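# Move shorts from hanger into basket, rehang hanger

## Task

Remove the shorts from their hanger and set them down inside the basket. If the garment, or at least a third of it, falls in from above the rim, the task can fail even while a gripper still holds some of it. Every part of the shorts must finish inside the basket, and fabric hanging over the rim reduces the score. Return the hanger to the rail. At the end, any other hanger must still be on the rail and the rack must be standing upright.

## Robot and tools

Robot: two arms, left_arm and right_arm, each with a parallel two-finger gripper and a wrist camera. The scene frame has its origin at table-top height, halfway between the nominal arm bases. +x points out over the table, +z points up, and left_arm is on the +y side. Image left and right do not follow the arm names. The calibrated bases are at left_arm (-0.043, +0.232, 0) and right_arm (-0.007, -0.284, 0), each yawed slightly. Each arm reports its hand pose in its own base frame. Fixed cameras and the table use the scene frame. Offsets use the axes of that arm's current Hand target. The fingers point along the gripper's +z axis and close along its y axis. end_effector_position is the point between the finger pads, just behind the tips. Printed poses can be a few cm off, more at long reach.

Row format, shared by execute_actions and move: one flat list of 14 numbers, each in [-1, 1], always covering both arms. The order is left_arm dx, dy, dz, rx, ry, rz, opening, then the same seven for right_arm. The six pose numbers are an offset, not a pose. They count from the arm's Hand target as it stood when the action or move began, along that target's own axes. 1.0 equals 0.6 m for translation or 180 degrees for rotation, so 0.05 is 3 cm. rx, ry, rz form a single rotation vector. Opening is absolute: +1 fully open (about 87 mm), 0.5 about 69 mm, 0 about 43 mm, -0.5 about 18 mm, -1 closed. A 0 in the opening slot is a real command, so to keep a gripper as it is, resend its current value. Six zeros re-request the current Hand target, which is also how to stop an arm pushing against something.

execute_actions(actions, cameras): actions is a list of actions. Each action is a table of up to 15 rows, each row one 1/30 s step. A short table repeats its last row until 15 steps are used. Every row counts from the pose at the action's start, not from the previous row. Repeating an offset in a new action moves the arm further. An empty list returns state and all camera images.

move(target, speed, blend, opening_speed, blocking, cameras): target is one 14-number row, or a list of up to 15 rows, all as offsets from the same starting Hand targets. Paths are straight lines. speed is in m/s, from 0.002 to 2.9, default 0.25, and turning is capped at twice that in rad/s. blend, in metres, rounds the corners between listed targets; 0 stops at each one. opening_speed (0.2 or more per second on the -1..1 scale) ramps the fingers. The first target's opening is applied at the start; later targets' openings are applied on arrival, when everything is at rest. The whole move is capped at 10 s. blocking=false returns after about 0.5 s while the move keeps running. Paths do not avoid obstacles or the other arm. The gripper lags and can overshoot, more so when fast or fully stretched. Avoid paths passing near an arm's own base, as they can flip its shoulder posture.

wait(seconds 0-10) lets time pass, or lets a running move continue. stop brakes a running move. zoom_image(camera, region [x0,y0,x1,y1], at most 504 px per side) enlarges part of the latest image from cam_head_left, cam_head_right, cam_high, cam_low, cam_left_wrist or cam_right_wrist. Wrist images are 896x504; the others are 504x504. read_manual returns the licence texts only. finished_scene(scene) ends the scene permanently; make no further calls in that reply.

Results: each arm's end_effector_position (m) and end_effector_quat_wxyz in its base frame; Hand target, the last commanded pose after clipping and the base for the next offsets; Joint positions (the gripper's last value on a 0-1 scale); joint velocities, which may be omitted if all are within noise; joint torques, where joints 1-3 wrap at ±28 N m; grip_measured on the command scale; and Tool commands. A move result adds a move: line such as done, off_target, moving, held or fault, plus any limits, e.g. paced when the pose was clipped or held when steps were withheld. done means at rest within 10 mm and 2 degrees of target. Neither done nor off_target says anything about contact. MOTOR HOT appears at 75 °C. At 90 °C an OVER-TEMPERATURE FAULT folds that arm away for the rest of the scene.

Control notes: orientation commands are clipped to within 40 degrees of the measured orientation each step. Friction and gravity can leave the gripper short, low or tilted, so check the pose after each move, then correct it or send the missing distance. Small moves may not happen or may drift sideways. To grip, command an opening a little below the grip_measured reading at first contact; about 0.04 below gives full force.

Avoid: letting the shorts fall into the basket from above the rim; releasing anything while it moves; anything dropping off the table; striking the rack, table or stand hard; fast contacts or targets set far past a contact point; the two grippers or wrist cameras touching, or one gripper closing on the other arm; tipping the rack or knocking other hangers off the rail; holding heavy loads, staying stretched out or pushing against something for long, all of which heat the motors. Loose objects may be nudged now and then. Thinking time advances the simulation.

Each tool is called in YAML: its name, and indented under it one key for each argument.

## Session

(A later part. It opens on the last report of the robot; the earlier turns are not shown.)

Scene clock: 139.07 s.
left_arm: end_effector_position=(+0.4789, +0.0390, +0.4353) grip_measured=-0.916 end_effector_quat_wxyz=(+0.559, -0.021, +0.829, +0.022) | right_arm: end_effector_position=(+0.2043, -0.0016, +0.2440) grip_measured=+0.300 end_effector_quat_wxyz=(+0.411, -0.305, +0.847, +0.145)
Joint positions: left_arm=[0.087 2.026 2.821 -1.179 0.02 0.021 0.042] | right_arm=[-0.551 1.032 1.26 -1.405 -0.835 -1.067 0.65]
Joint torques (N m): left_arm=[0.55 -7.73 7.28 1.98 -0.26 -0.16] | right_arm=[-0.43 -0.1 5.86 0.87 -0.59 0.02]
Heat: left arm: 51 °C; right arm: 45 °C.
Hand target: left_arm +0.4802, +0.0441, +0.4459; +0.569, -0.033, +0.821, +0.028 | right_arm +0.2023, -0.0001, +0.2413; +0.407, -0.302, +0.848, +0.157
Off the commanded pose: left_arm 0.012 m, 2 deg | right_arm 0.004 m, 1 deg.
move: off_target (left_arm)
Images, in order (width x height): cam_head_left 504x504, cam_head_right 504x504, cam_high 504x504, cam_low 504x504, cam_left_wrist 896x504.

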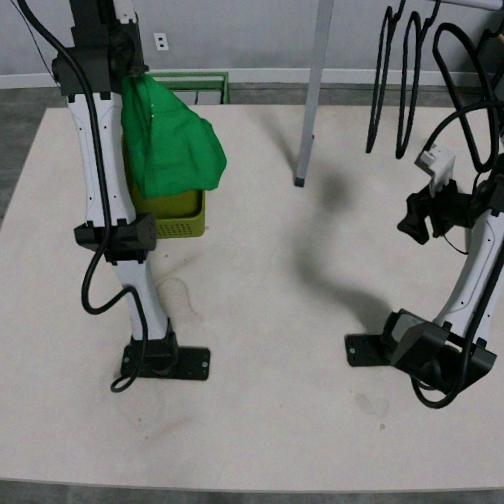

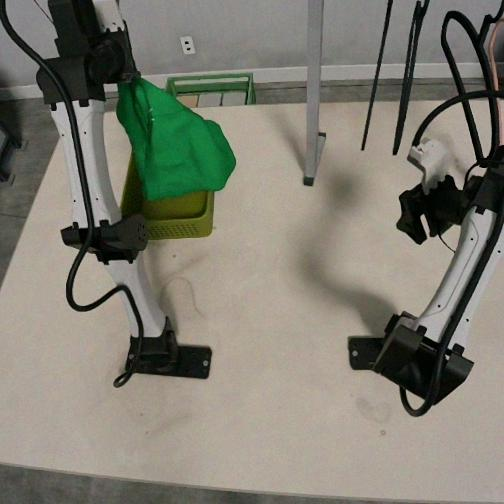

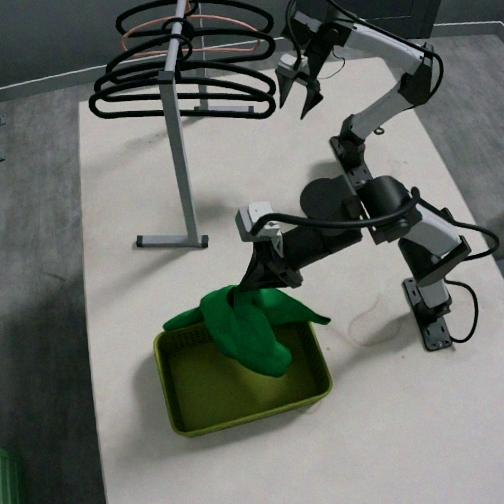

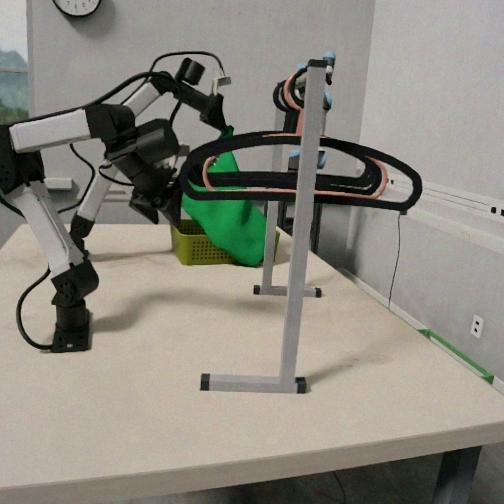

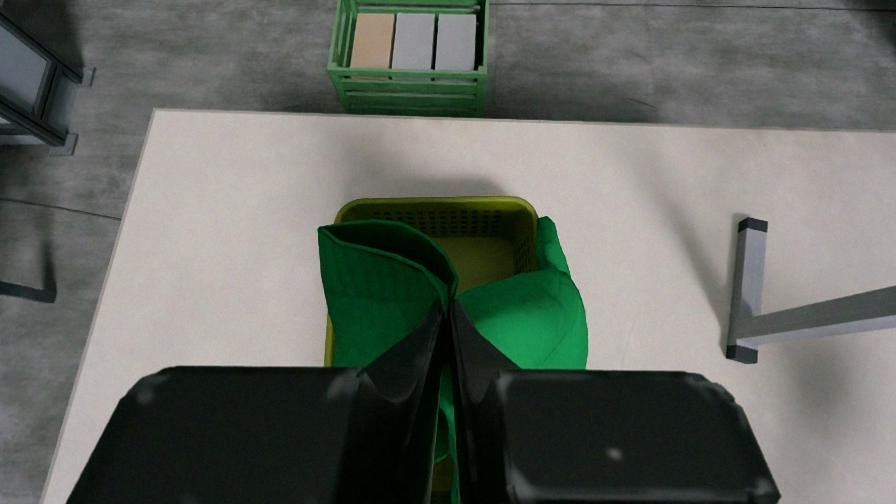

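move:
  target: [0.275,0.042,0.103,0,0.11,0,-1,0,0,0,0,0,0,0.3]
  speed: 0.12
  cameras: ["cam_left_wrist","cam_low","cam_high","cam_head_left","cam_head_right"]

Scene clock: 152.73 s.
left_arm: end_effector_position=(+0.4788, +0.0706, +0.2658) grip_measured=-0.917 end_effector_quat_wxyz=(+0.411, -0.045, +0.910, +0.025) | right_arm: end_effector_position=(+0.2043, -0.0016, +0.2440) grip_measured=+0.300 end_effector_quat_wxyz=(+0.411, -0.305, +0.847, +0.145)
Joint positions: left_arm=[0.156 1.839 1.98 -0.862 0.035 0.041 0.042] | right_arm=[-0.551 1.032 1.26 -1.405 -0.835 -1.067 0.65]
Joint torques (N m): left_arm=[0.57 -10.18 5.74 1.77 0.06 0.11] | right_arm=[-0.43 -0.13 5.86 0.87 -0.59 0.02]
Heat: left arm: 51 °C; right arm: 45 °C.
Hand target: left_arm +0.4780, +0.0705, +0.2700; +0.420, -0.037, +0.907, +0.022 | right_arm +0.2023, -0.0001, +0.2413; +0.407, -0.302, +0.848, +0.157
Off the commanded pose: left_arm 0.004 m, 1 deg | right_arm 0.004 m, 1 deg.
move: done
Images, in order (width x height): cam_head_left 504x504, cam_head_right 504x504, cam_high 504x504, cam_low 504x504, cam_left_wrist 896x504.

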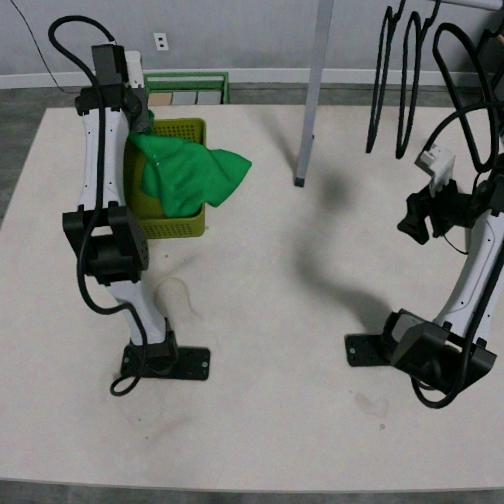

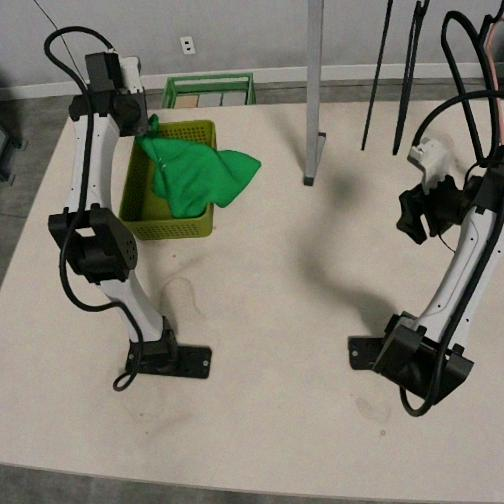

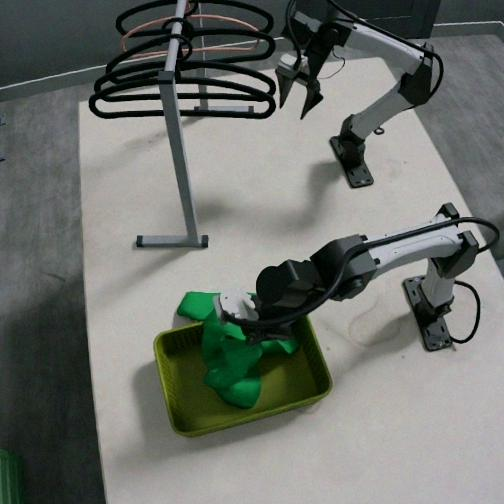

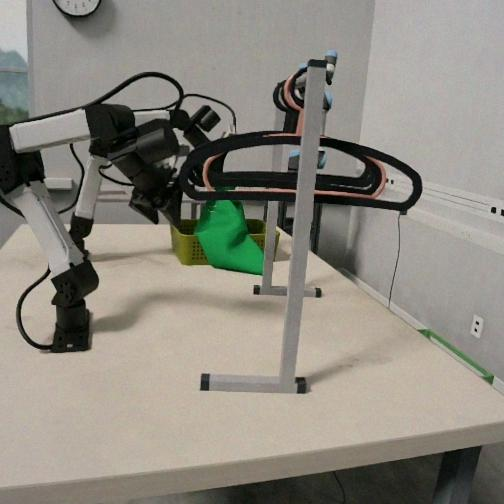

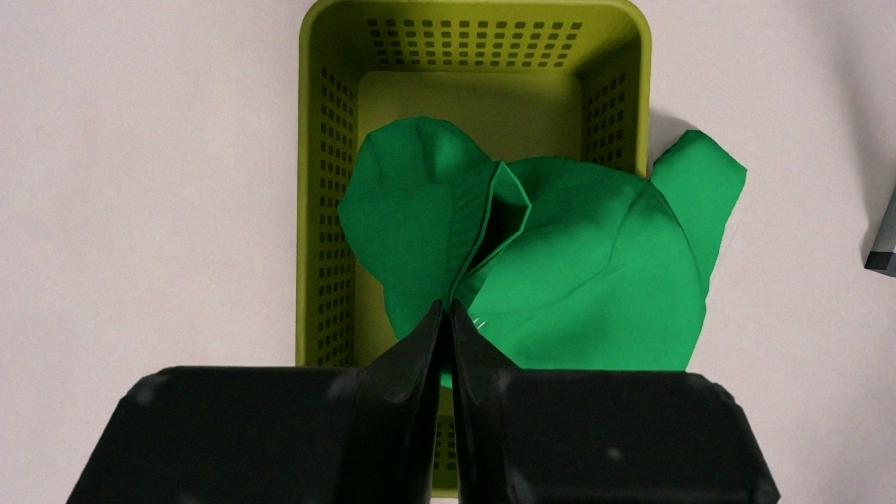

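move:
  target:
    - [-0.23,0,-0.193,0,-0.11,0,-1,0,0,0,0,0,0,0.3]
    - [-0.23,0.075,-0.193,0,-0.11,0,-1,0,0,0,0,0,0,0.3]
  speed: 0.15
  cameras: ["cam_left_wrist","cam_high","cam_head_right"]

Scene clock: 164.17 s.
left_arm: end_effector_position=(+0.4713, +0.1153, +0.4363) grip_measured=-0.917 end_effector_quat_wxyz=(+0.565, -0.048, +0.823, +0.028) | right_arm: end_effector_position=(+0.2043, -0.0016, +0.2440) grip_measured=+0.300 end_effector_quat_wxyz=(+0.411, -0.305, +0.847, +0.145)
Joint positions: left_arm=[0.299 2.044 2.837 -1.167 0.179 0.061 0.042] | right_arm=[-0.551 1.032 1.26 -1.405 -0.835 -1.067 0.65]
Joint torques (N m): left_arm=[0.05 -7.97 7.19 2.12 0.04 0.13] | right_arm=[-0.43 -0.13 5.86 0.87 -0.59 0.03]
Heat: left arm: 51 °C; right arm: 45 °C.
Hand target: left_arm +0.4751, +0.1140, +0.4505; +0.570, -0.033, +0.821, +0.028 | right_arm +0.2023, -0.0001, +0.2413; +0.407, -0.302, +0.848, +0.157
Off the commanded pose: left_arm 0.015 m, 2 deg | right_arm 0.004 m, 1 deg.
elbow stopped short (left arm): the move would have taken joint 3 (elbow) straighter than the controller allows.
move: off_target (left_arm)
Images, in order (width x height): cam_head_right 504x504, cam_high 504x504, cam_left_wrist 896x504.

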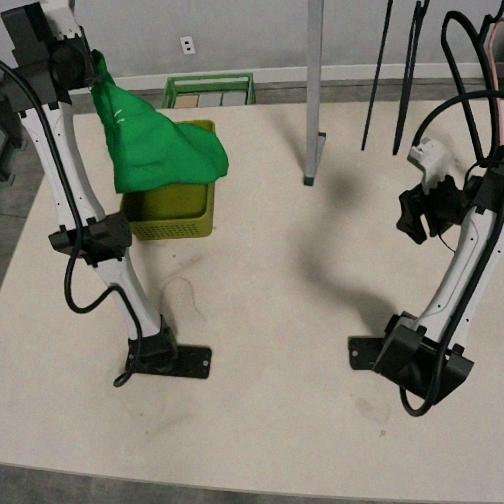

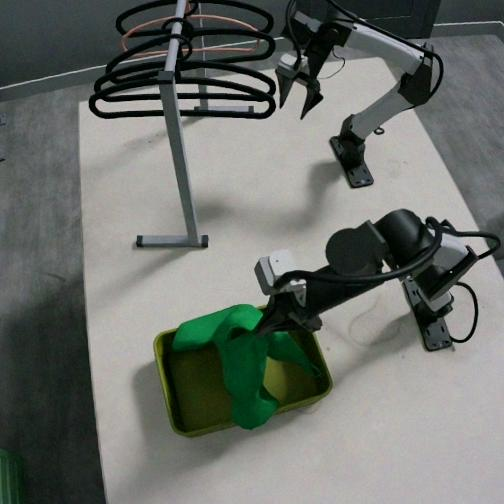

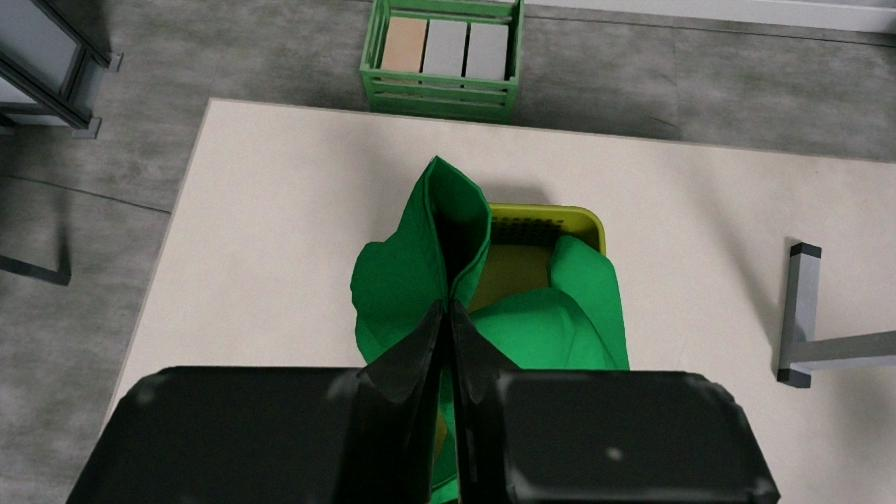

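move:
  target: [0.25,0.02,0.094,0,0.11,0,-1,0,0,0,0,0,0,0.3]
  speed: 0.12
  cameras: ["cam_left_wrist","cam_high","cam_head_right","cam_low"]

Scene clock: 172.77 s.
left_arm: end_effector_position=(+0.4743, +0.1212, +0.2895) grip_measured=-0.917 end_effector_quat_wxyz=(+0.416, -0.039, +0.909, +0.009) | right_arm: end_effector_position=(+0.2043, -0.0016, +0.2440) grip_measured=+0.300 end_effector_quat_wxyz=(+0.411, -0.305, +0.847, +0.145)
Joint positions: left_arm=[0.303 1.925 2.198 -1 0.18 0.136 0.042] | right_arm=[-0.551 1.032 1.26 -1.405 -0.835 -1.067 0.65]
Joint torques (N m): left_arm=[0.57 -9.89 5.44 1.77 -0.19 0.13] | right_arm=[-0.44 -0.13 5.87 0.86 -0.59 0.03]
Heat: left arm: 51 °C; right arm: 45 °C.
Hand target: left_arm +0.4744, +0.1273, +0.2904; +0.420, -0.037, +0.906, +0.022 | right_arm +0.2023, -0.0001, +0.2413; +0.407, -0.302, +0.848, +0.157
Off the commanded pose: left_arm 0.006 m, 2 deg | right_arm 0.004 m, 1 deg.
move: done
Images, in order (width x height): cam_head_right 504x504, cam_high 504x504, cam_low 504x504, cam_left_wrist 896x504.

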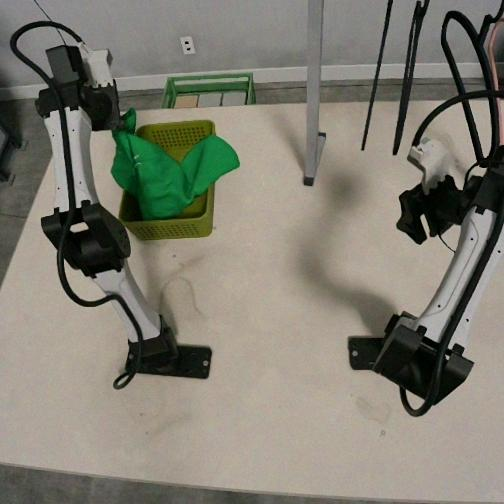

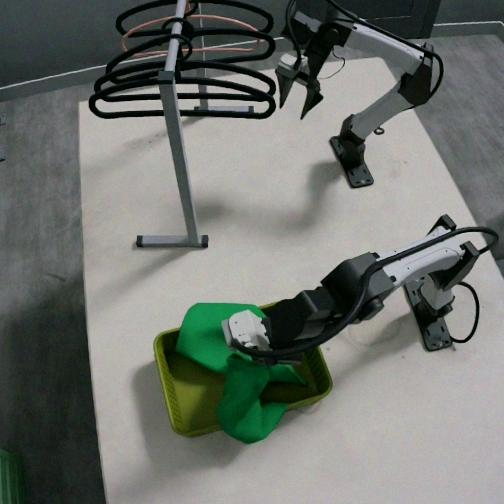

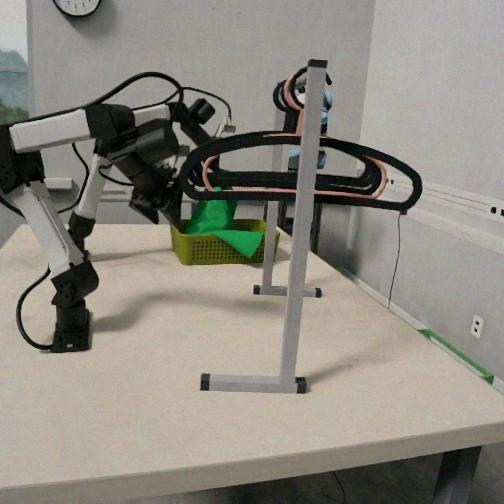

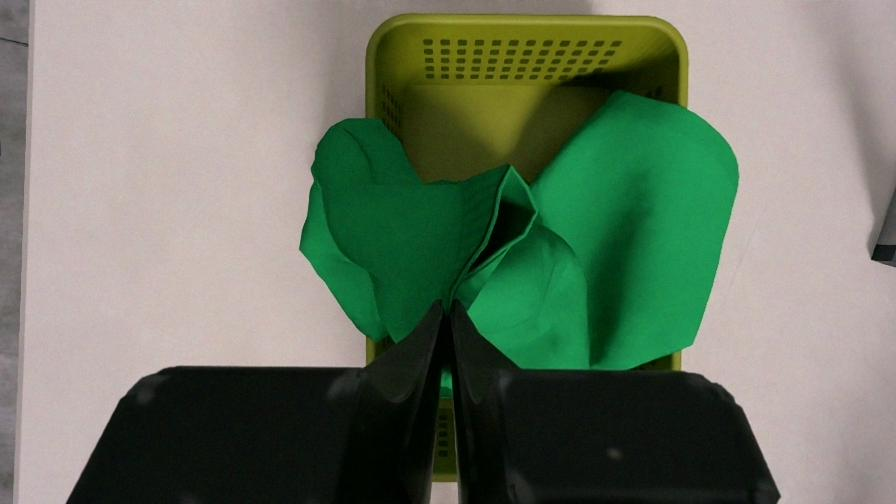

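move:
  target: [-0.135,-0.1,-0.178,0,-0.055,0,-1,0,0,0,0,0,0,0.3]
  speed: 0.15

move:
  target: [0,0,0,-0.265,0,-0.153,-1,0,0,0,0,0,0,0.3]
  speed: 0.3
  cameras: ["cam_left_wrist","cam_high","cam_head_right"]

Scene clock: 186.73 s.
left_arm: end_effector_position=(+0.4498, +0.0626, +0.4113) grip_measured=-0.917 end_effector_quat_wxyz=(+0.502, -0.027, +0.864, +0.022) | right_arm: end_effector_position=(+0.2043, -0.0016, +0.2440) grip_measured=+0.300 end_effector_quat_wxyz=(+0.411, -0.305, +0.847, +0.145)
Joint positions: left_arm=[0.163 2.021 2.839 -1.338 0.076 0.055 0.042] | right_arm=[-0.551 1.032 1.26 -1.405 -0.835 -1.067 0.65]
Joint torques (N m): left_arm=[-0.12 -7.82 6.83 1.84 -0.22 -0.17] | right_arm=[-0.44 -0.12 5.85 0.86 -0.59 0.02]
Heat: left arm: 53 °C; right arm: 45 °C.
Hand target: left_arm +0.4506, +0.0640, +0.4207; +0.497, -0.035, +0.867, +0.025 | right_arm +0.2023, -0.0001, +0.2413; +0.407, -0.302, +0.848, +0.157
Off the commanded pose: left_arm 0.010 m, 1 deg | right_arm 0.004 m, 1 deg.
elbow stopped short (left arm): the move would have taken joint 3 (elbow) straighter than the controller allows.
move: done

Scene clock: 189.20 s.
left_arm: end_effector_position=(+0.4493, +0.0634, +0.4108) grip_measured=-0.917 end_effector_quat_wxyz=(+0.527, -0.363, +0.731, +0.238) | right_arm: end_effector_position=(+0.2043, -0.0016, +0.2440) grip_measured=+0.300 end_effector_quat_wxyz=(+0.411, -0.305, +0.847, +0.145)
Joint positions: left_arm=[-0.15 2.102 2.839 -1.339 -0.946 -0.546 0.042] | right_arm=[-0.551 1.032 1.26 -1.405 -0.835 -1.067 0.65]
Joint torques (N m): left_arm=[-0.32 -8.29 6.94 1.63 -0.59 -0.18] | right_arm=[-0.42 -0.13 5.85 0.86 -0.58 0.02]
Heat: left arm: 52 °C; right arm: 45 °C.
Hand target: left_arm +0.4507, +0.0639, +0.4206; +0.432, -0.431, +0.751, +0.254 | right_arm +0.2023, -0.0001, +0.2413; +0.407, -0.302, +0.848, +0.157
Off the commanded pose: left_arm 0.010 m, 14 deg | right_arm 0.004 m, 1 deg.
elbow stopped short (left arm): the move would have taken joint 3 (elbow) straighter than the controller allows.
move: off_target (left_arm)
Images, in order (width x height): cam_head_right 504x504, cam_high 504x504, cam_left_wrist 896x504.

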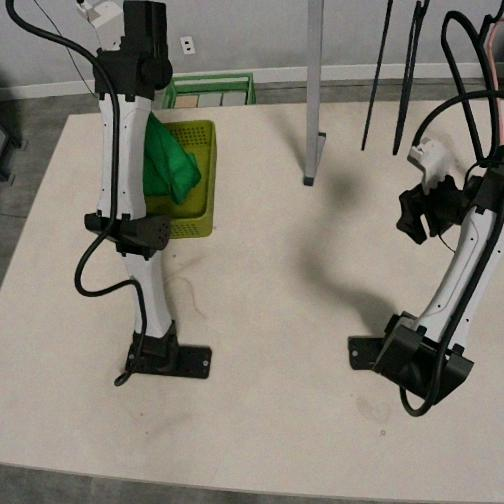

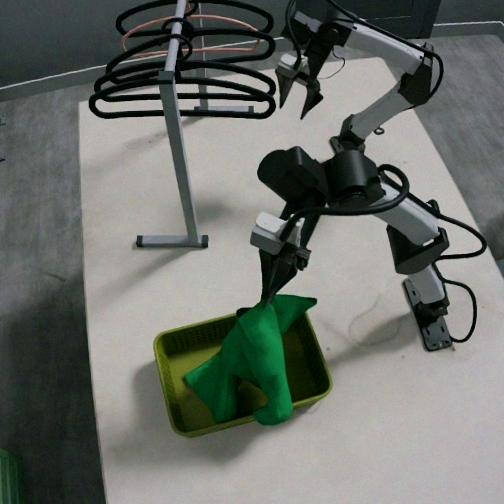

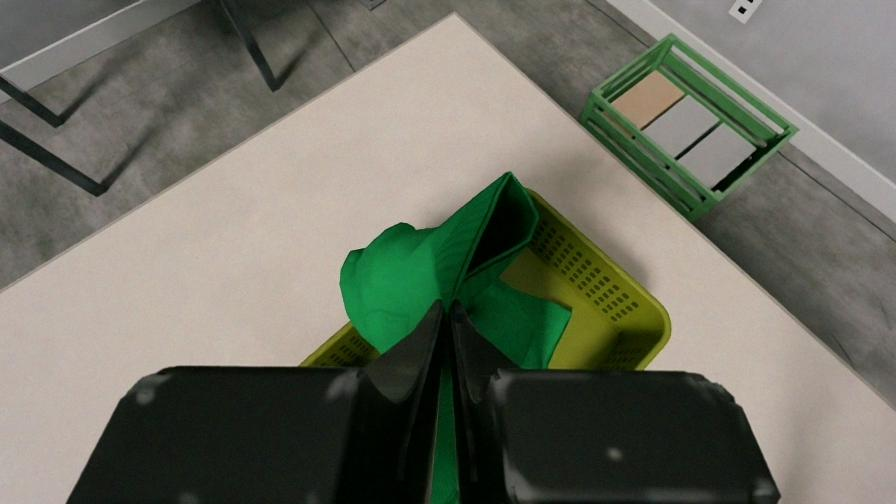

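move:
  target: [0.267,-0.046,0.105,0,0.08,0,-1,0,0,0,0,0,0,0.3]
  speed: 0.12
  cameras: ["cam_left_wrist","cam_high","cam_head_right","cam_low"]

Scene clock: 200.80 s.
left_arm: end_effector_position=(+0.4617, +0.0289, +0.2611) grip_measured=-0.917 end_effector_quat_wxyz=(+0.358, -0.453, +0.794, +0.191) | right_arm: end_effector_position=(+0.2043, -0.0016, +0.2440) grip_measured=+0.300 end_effector_quat_wxyz=(+0.411, -0.305, +0.847, +0.145)
Joint positions: left_arm=[-0.14 2.215 2.623 -1.553 -0.744 -1.009 0.042] | right_arm=[-0.551 1.032 1.26 -1.405 -0.835 -1.067 0.65]
Joint torques (N m): left_arm=[0.7 -9.55 4.42 0.8 -0.31 -0.18] | right_arm=[-0.43 -0.14 5.86 0.86 -0.59 0.03]
Heat: left arm: 51 °C; right arm: 45 °C.
Hand target: left_arm +0.4606, +0.0293, +0.2502; +0.335, -0.459, +0.799, +0.198 | right_arm +0.2023, -0.0001, +0.2413; +0.407, -0.302, +0.848, +0.157
Off the commanded pose: left_arm 0.011 m, 3 deg | right_arm 0.004 m, 1 deg.
joint sent to its limit (left arm) — joint 4 (wrist pitch), lower limit. The joint targets still meet the commanded pose.
move: off_target (left_arm)
Images, in order (width x height): cam_head_right 504x504, cam_high 504x504, cam_low 504x504, cam_left_wrist 896x504.

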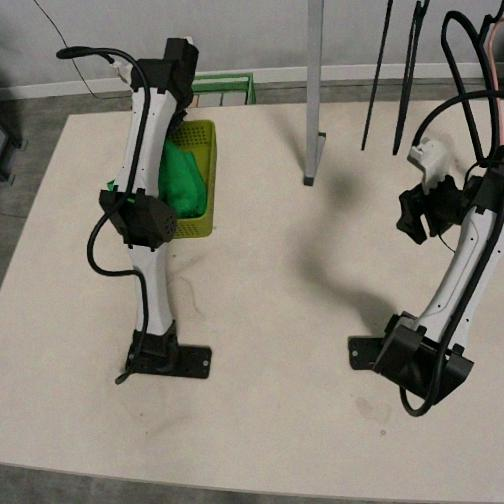

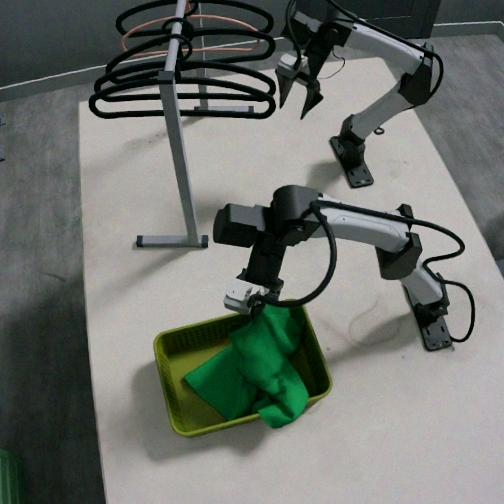

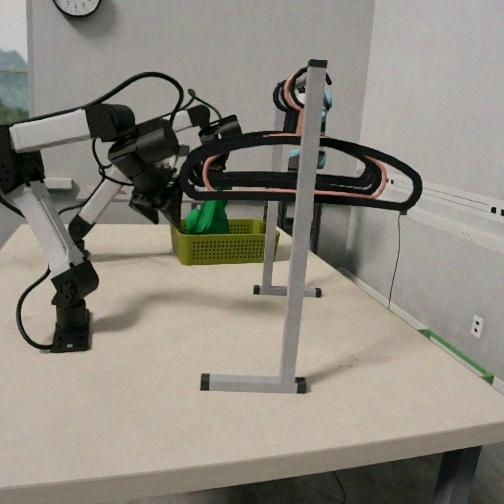

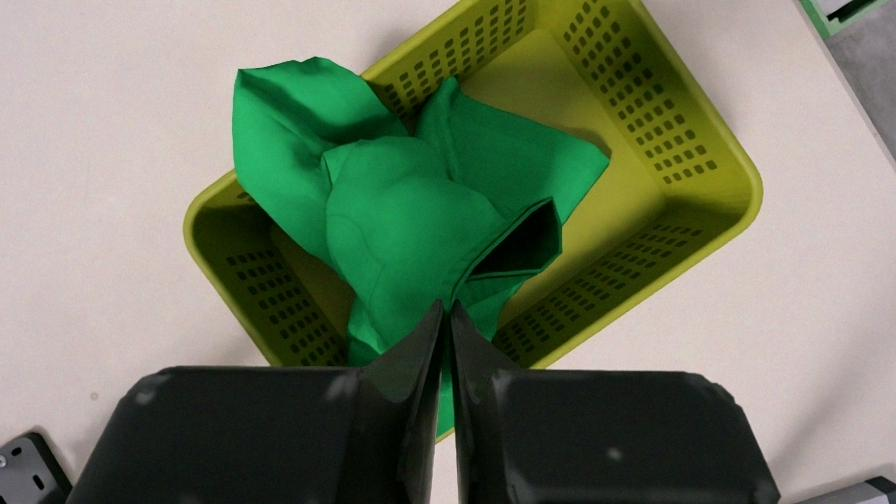

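move:
  target:
    - [0.029,-0.091,0.088,0,0,0,-1,0,0,0,0,0,0,0.3]
    - [0.174,-0.104,0.25,0,0,0,-1,0,0,0,0,0,0,0.3]
  speed: 0.1
  blend: 0.02
  cameras: ["cam_left_wrist","cam_high","cam_head_right","cam_low"]

Scene clock: 213.60 s.
left_arm: end_effector_position=(+0.5317, +0.0270, +0.0584) grip_measured=-0.917 end_effector_quat_wxyz=(+0.331, -0.459, +0.798, +0.208) | right_arm: end_effector_position=(+0.2043, -0.0016, +0.2440) grip_measured=+0.300 end_effector_quat_wxyz=(+0.411, -0.305, +0.847, +0.145)
Joint positions: left_arm=[-0.122 2.396 2.104 -0.926 -0.737 -1.029 0.042] | right_arm=[-0.551 1.032 1.26 -1.405 -0.835 -1.067 0.65]
Joint torques (N m): left_arm=[0.84 -15.8 5.15 0.89 -0.32 0.13] | right_arm=[-0.44 -0.13 5.86 0.87 -0.59 0.02]
Heat: left arm: 52 °C; right arm: 45 °C.
Hand target: left_arm +0.5304, +0.0290, +0.0702; +0.335, -0.459, +0.799, +0.198 | right_arm +0.2023, -0.0001, +0.2413; +0.407, -0.302, +0.848, +0.157
Off the commanded pose: left_arm 0.012 m, 1 deg | right_arm 0.004 m, 1 deg.
elbow stopped short (left arm): the move would have taken joint 3 (elbow) straighter than the controller allows.
move: off_target (left_arm)
Images, in order (width x height): cam_head_right 504x504, cam_high 504x504, cam_low 504x504, cam_left_wrist 896x504.

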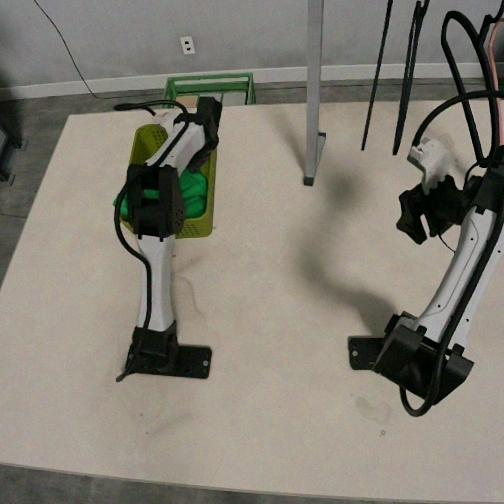

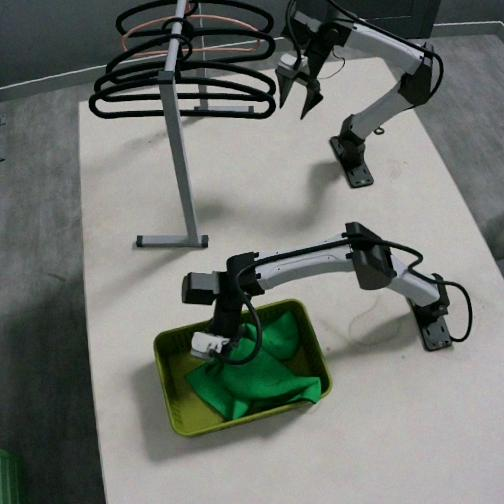

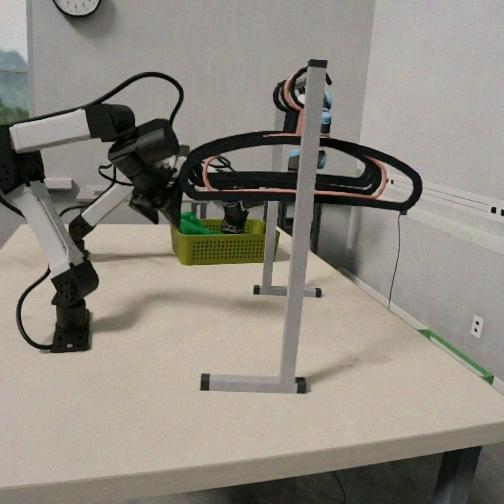

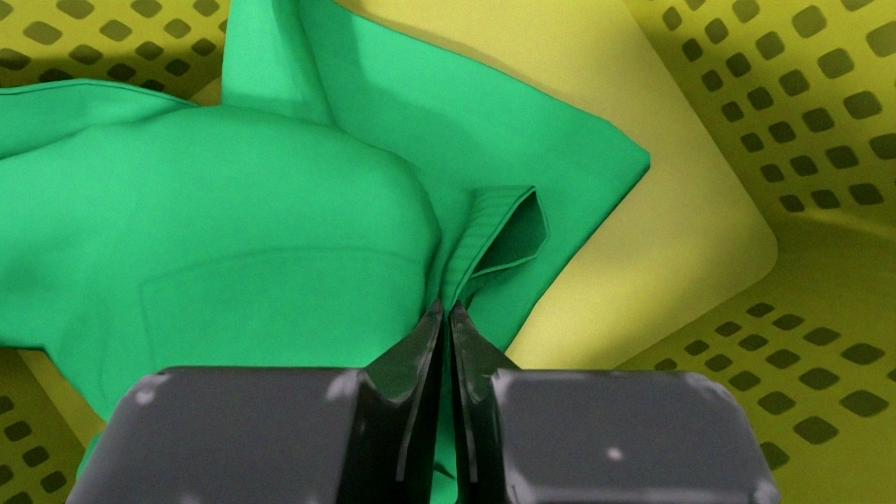

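move:
  target:
    - [0.026,-0.06,0.02,0,0,0,-1,0,0,0,0,0,0,0.3]
    - [0.026,-0.06,0.019,0,0,0,0.1,0,0,0,0,0,0,0.3]
    - [-0.278,-0.013,-0.312,0,0,0,0.1,0,0,0,0,0,0,0.3]
    - [-0.18,0.292,-0.409,0,0,0,0.1,0,0,0,0,0,0,0.3]
  speed: [0.06,0.1,0.15,0.25]
  opening_speed: 1.5
  cameras: ["cam_left_wrist","cam_high","cam_head_right","cam_low"]

Scene clock: 229.13 s.
left_arm: end_effector_position=(+0.3326, +0.0319, +0.3246) grip_measured=+0.100 end_effector_quat_wxyz=(+0.380, -0.440, +0.794, +0.176) | right_arm: end_effector_position=(+0.2043, -0.0016, +0.2440) grip_measured=+0.300 end_effector_quat_wxyz=(+0.411, -0.305, +0.847, +0.145)
Joint positions: left_arm=[-0.193 1.665 2.113 -1.559 -0.759 -1.019 0.55] | right_arm=[-0.551 1.032 1.26 -1.405 -0.835 -1.067 0.65]
Joint torques (N m): left_arm=[-0.43 -6.12 4.16 0.91 -0.36 -0.17] | right_arm=[-0.43 -0.13 5.85 0.87 -0.59 0.03]
Heat: left arm: 60 °C; right arm: 45 °C.
Hand target: left_arm +0.3306, +0.0282, +0.3204; +0.335, -0.459, +0.799, +0.198 | right_arm +0.2023, -0.0001, +0.2413; +0.407, -0.302, +0.848, +0.157
Off the commanded pose: left_arm 0.006 m, 6 deg | right_arm 0.004 m, 1 deg.
elbow stopped short (left arm): the move would have taken joint 3 (elbow) straighter than the controller allows.
joint sent to its limit (left arm) — joint 4 (wrist pitch), lower limit. The joint targets are off in orientation, not in position.
move: off_target (left_arm)
Images, in order (width x height): cam_head_right 504x504, cam_high 504x504, cam_low 504x504, cam_left_wrist 896x504.

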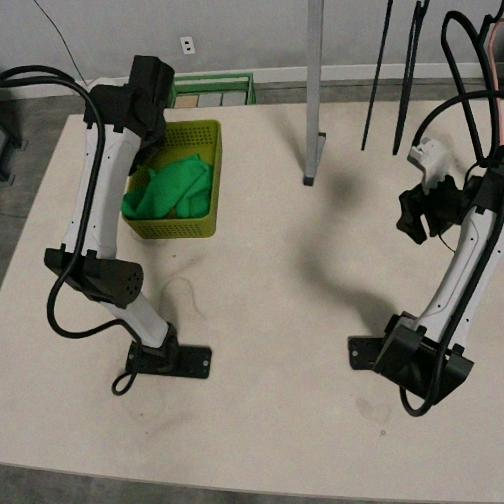

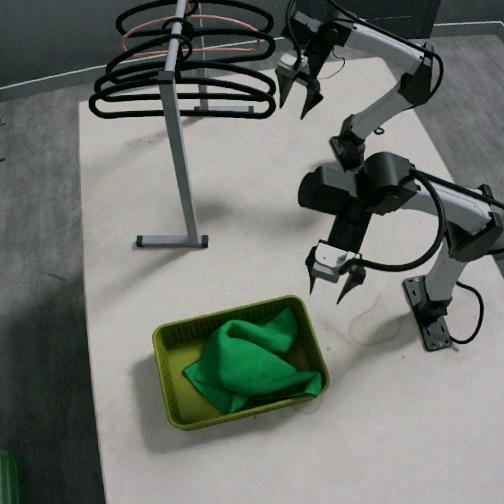

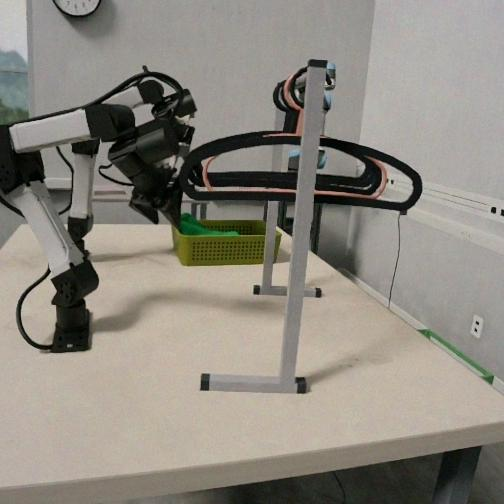

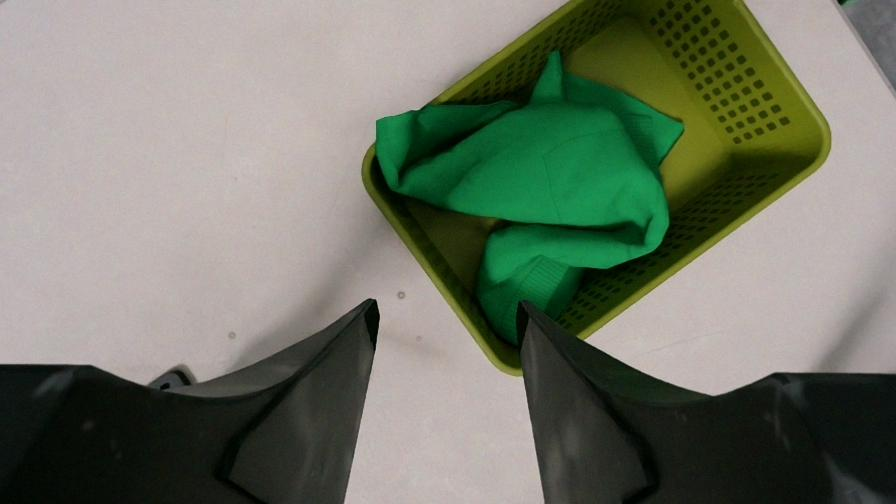

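zoom_image:
  camera: "cam_left_wrist"
  region: [340, 60, 560, 240]

zoom_image:
  camera: "cam_high"
  region: [240, 320, 360, 440]

Scaled by 2.291 from the camera's 896x504 image, which has a finer 1280x720 frame.

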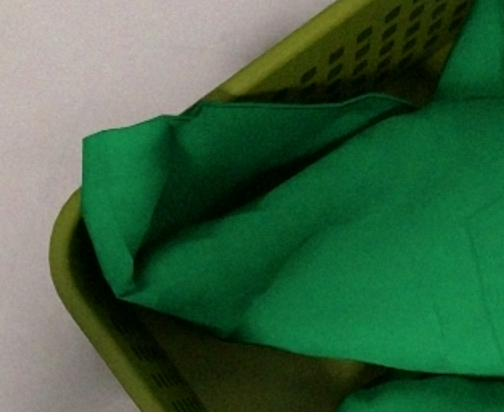

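Scaled by 4.200 from the camera's 504x504 image, which has a finer 720x720 frame.

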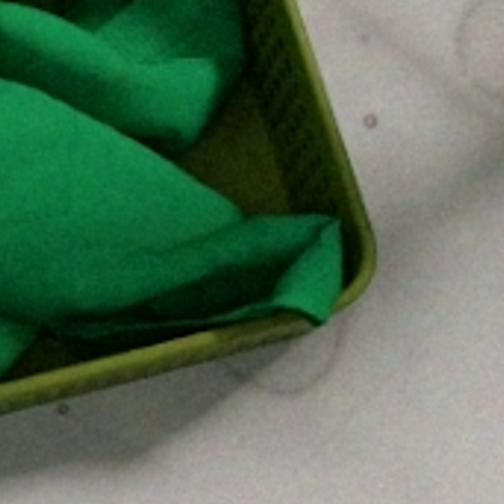

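move:
  target: [0.021,-0.007,0.218,0.276,0.091,0.385,0,0,0,0,0,0,0,0.3]
  speed: 0.4
  cameras: ["cam_left_wrist"]

Scene clock: 244.97 s.
left_arm: end_effector_position=(+0.3736, +0.0998, +0.2190) grip_measured=+0.000 end_effector_quat_wxyz=(+0.210, +0.205, +0.955, -0.040) | right_arm: end_effector_position=(+0.2043, -0.0016, +0.2440) grip_measured=+0.300 end_effector_quat_wxyz=(+0.411, -0.305, +0.847, +0.145)
Joint positions: left_arm=[0.32 1.894 2.069 -1.414 0.28 0.695 0.5] | right_arm=[-0.551 1.032 1.26 -1.405 -0.835 -1.067 0.65]
Joint torques (N m): left_arm=[0.57 -7.28 8.51 0.72 0.21 0.12] | right_arm=[-0.44 -0.12 5.85 0.87 -0.59 0.02]
Heat: left arm: 55 °C; right arm: 45 °C.
Hand target: left_arm +0.3758, +0.1003, +0.2200; +0.211, +0.210, +0.953, -0.046 | right_arm +0.2023, -0.0001, +0.2413; +0.407, -0.302, +0.848, +0.157
Off the commanded pose: left_arm 0.003 m, 1 deg | right_arm 0.004 m, 1 deg.
move: done
Images, in order (width x height): cam_left_wrist 896x504.

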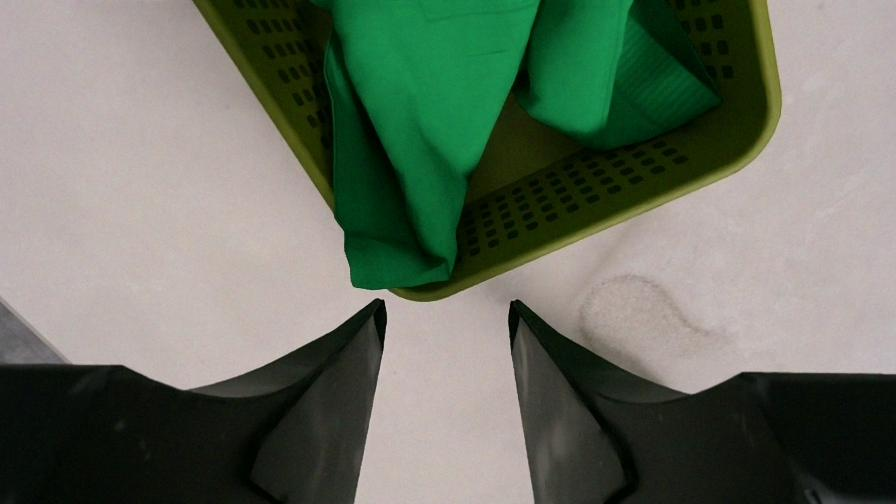

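move:
  target:
    - [0.109,0.033,0.234,0,0,0,0.1,0,0,0,0,0,0,0.3]
    - [0.109,0.033,0.235,0,0,0,-1,0,0,0,0,0,0,0.3]
    - [-0.0175,0.033,0.238,0,0,0,-1,0,0,0,0,0,0,0.3]
  speed: [0.12,0.1,0.1]
  opening_speed: 1.5
  cameras: ["cam_left_wrist","cam_high"]

Scene clock: 258.07 s.
left_arm: end_effector_position=(+0.4434, +0.0883, +0.0941) grip_measured=-0.922 end_effector_quat_wxyz=(+0.214, +0.216, +0.951, -0.050) | right_arm: end_effector_position=(+0.2043, -0.0016, +0.2440) grip_measured=+0.300 end_effector_quat_wxyz=(+0.411, -0.305, +0.847, +0.145)
Joint positions: left_arm=[0.251 2.066 1.804 -0.961 0.281 0.647 0.039] | right_arm=[-0.551 1.032 1.26 -1.405 -0.835 -1.067 0.65]
Joint torques (N m): left_arm=[-0.29 -9.24 9.33 0.79 -0.06 -0.18] | right_arm=[-0.43 -0.13 5.87 0.86 -0.59 0.03]
Heat: left arm: 54 °C; right arm: 45 °C.
Hand target: left_arm +0.4474, +0.0890, +0.0951; +0.211, +0.210, +0.953, -0.046 | right_arm +0.2023, -0.0001, +0.2413; +0.407, -0.302, +0.848, +0.157
Off the commanded pose: left_arm 0.004 m, 1 deg | right_arm 0.004 m, 1 deg.
move: done
Images, in order (width x height): cam_high 504x504, cam_left_wrist 896x504.

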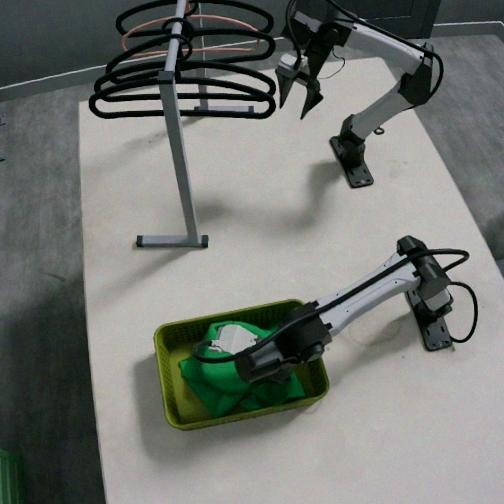

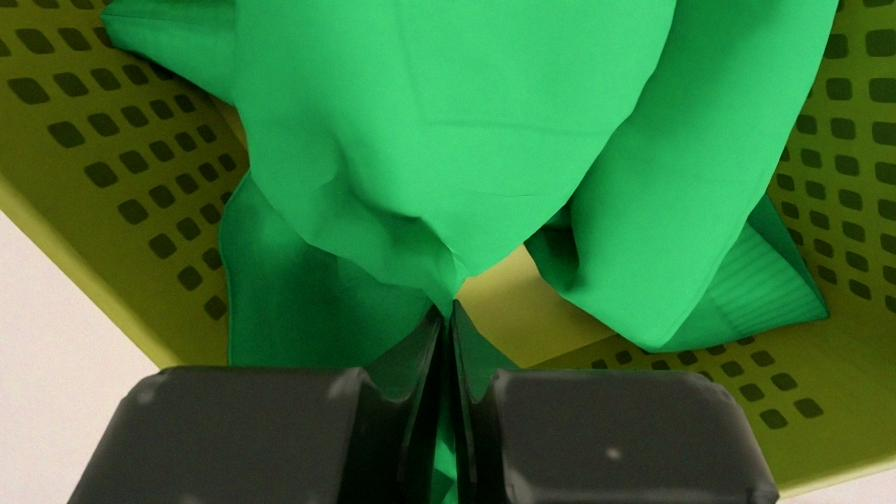

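move:
  target:
    - [0.006,0,0.052,0,0,0,-1,0,0,0,0,0,0,0.3]
    - [0.006,0,0.051,0,0,0,-0.2,0,0,0,0,0,0,0.3]
    - [-0.14,0,-0.3,0,0,0,-0.2,0,0,0,0,0,0,0.3]
    - [0.085,0,-0.4,0,0,0,-0.2,0,0,0,0,0,0,0.3]
  speed: [0.08,0.1,0.13,0.25]
  opening_speed: 1.5
  cameras: ["cam_left_wrist","cam_high","cam_head_right","cam_low"]

Scene clock: 269.13 s.
left_arm: end_effector_position=(+0.3165, +0.1549, +0.2907) grip_measured=-0.200 end_effector_quat_wxyz=(+0.270, +0.190, +0.944, +0.012) | right_arm: end_effector_position=(+0.2043, -0.0016, +0.2440) grip_measured=+0.300 end_effector_quat_wxyz=(+0.411, -0.305, +0.847, +0.145)
Joint positions: left_arm=[0.535 1.767 2.195 -1.559 0.337 0.858 0.4] | right_arm=[-0.551 1.032 1.26 -1.405 -0.835 -1.067 0.65]
Joint torques (N m): left_arm=[0.12 -7.98 4.27 0.95 0.23 0.14] | right_arm=[-0.43 -0.13 5.86 0.87 -0.59 0.02]
Heat: left arm: 55 °C; right arm: 45 °C.
Hand target: left_arm +0.3135, +0.1508, +0.2912; +0.211, +0.210, +0.953, -0.046 | right_arm +0.2023, -0.0001, +0.2413; +0.407, -0.302, +0.848, +0.157
Off the commanded pose: left_arm 0.005 m, 10 deg | right_arm 0.004 m, 1 deg.
joint sent to its limit (left arm) — joint 4 (wrist pitch), lower limit. The joint targets are off in orientation, not in position.
move: off_target (left_arm); target 2's new opening was sent with left_arm's hand 0.011 m and 1 deg from that target
Images, in order (width x height): cam_head_right 504x504, cam_high 504x504, cam_low 504x504, cam_left_wrist 896x504.

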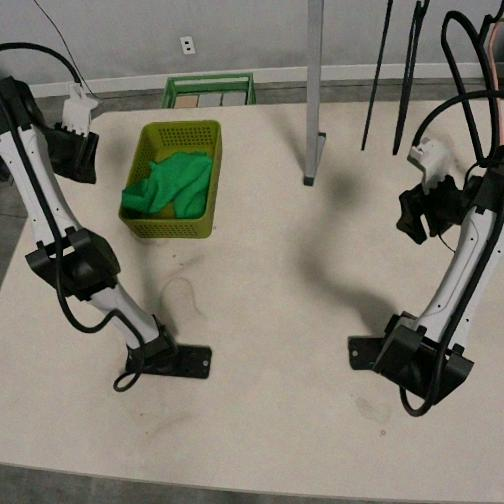

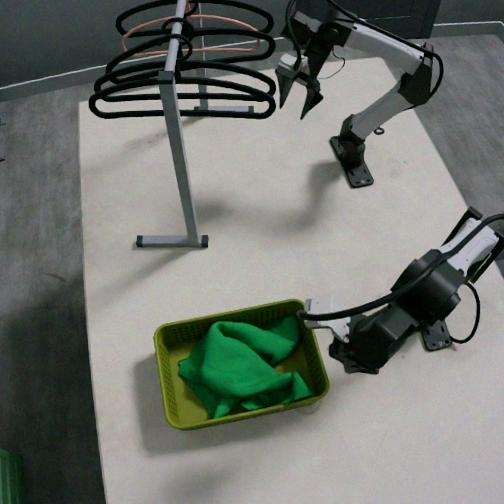

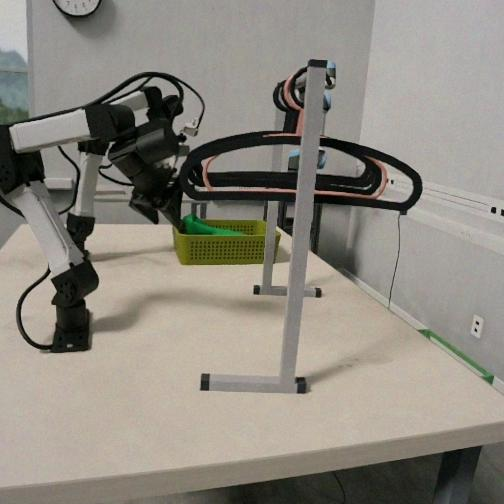

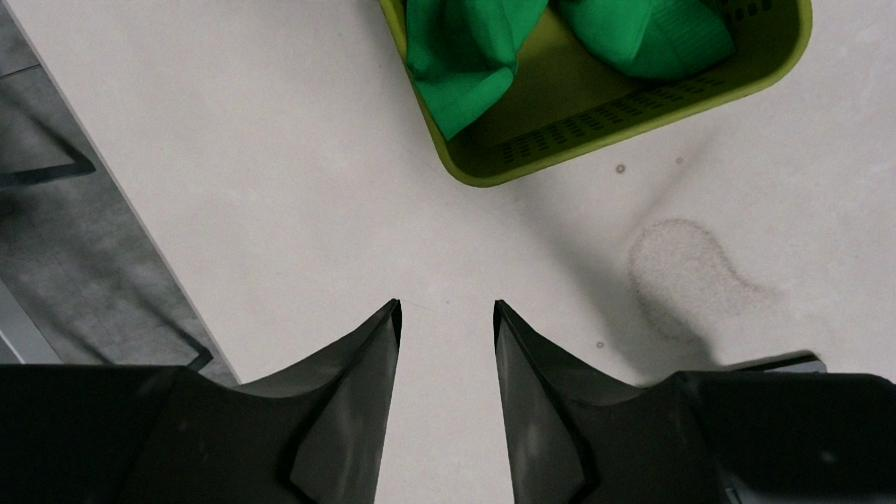

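finished_scene:
  scene: 2

The scene is finished: the task was done.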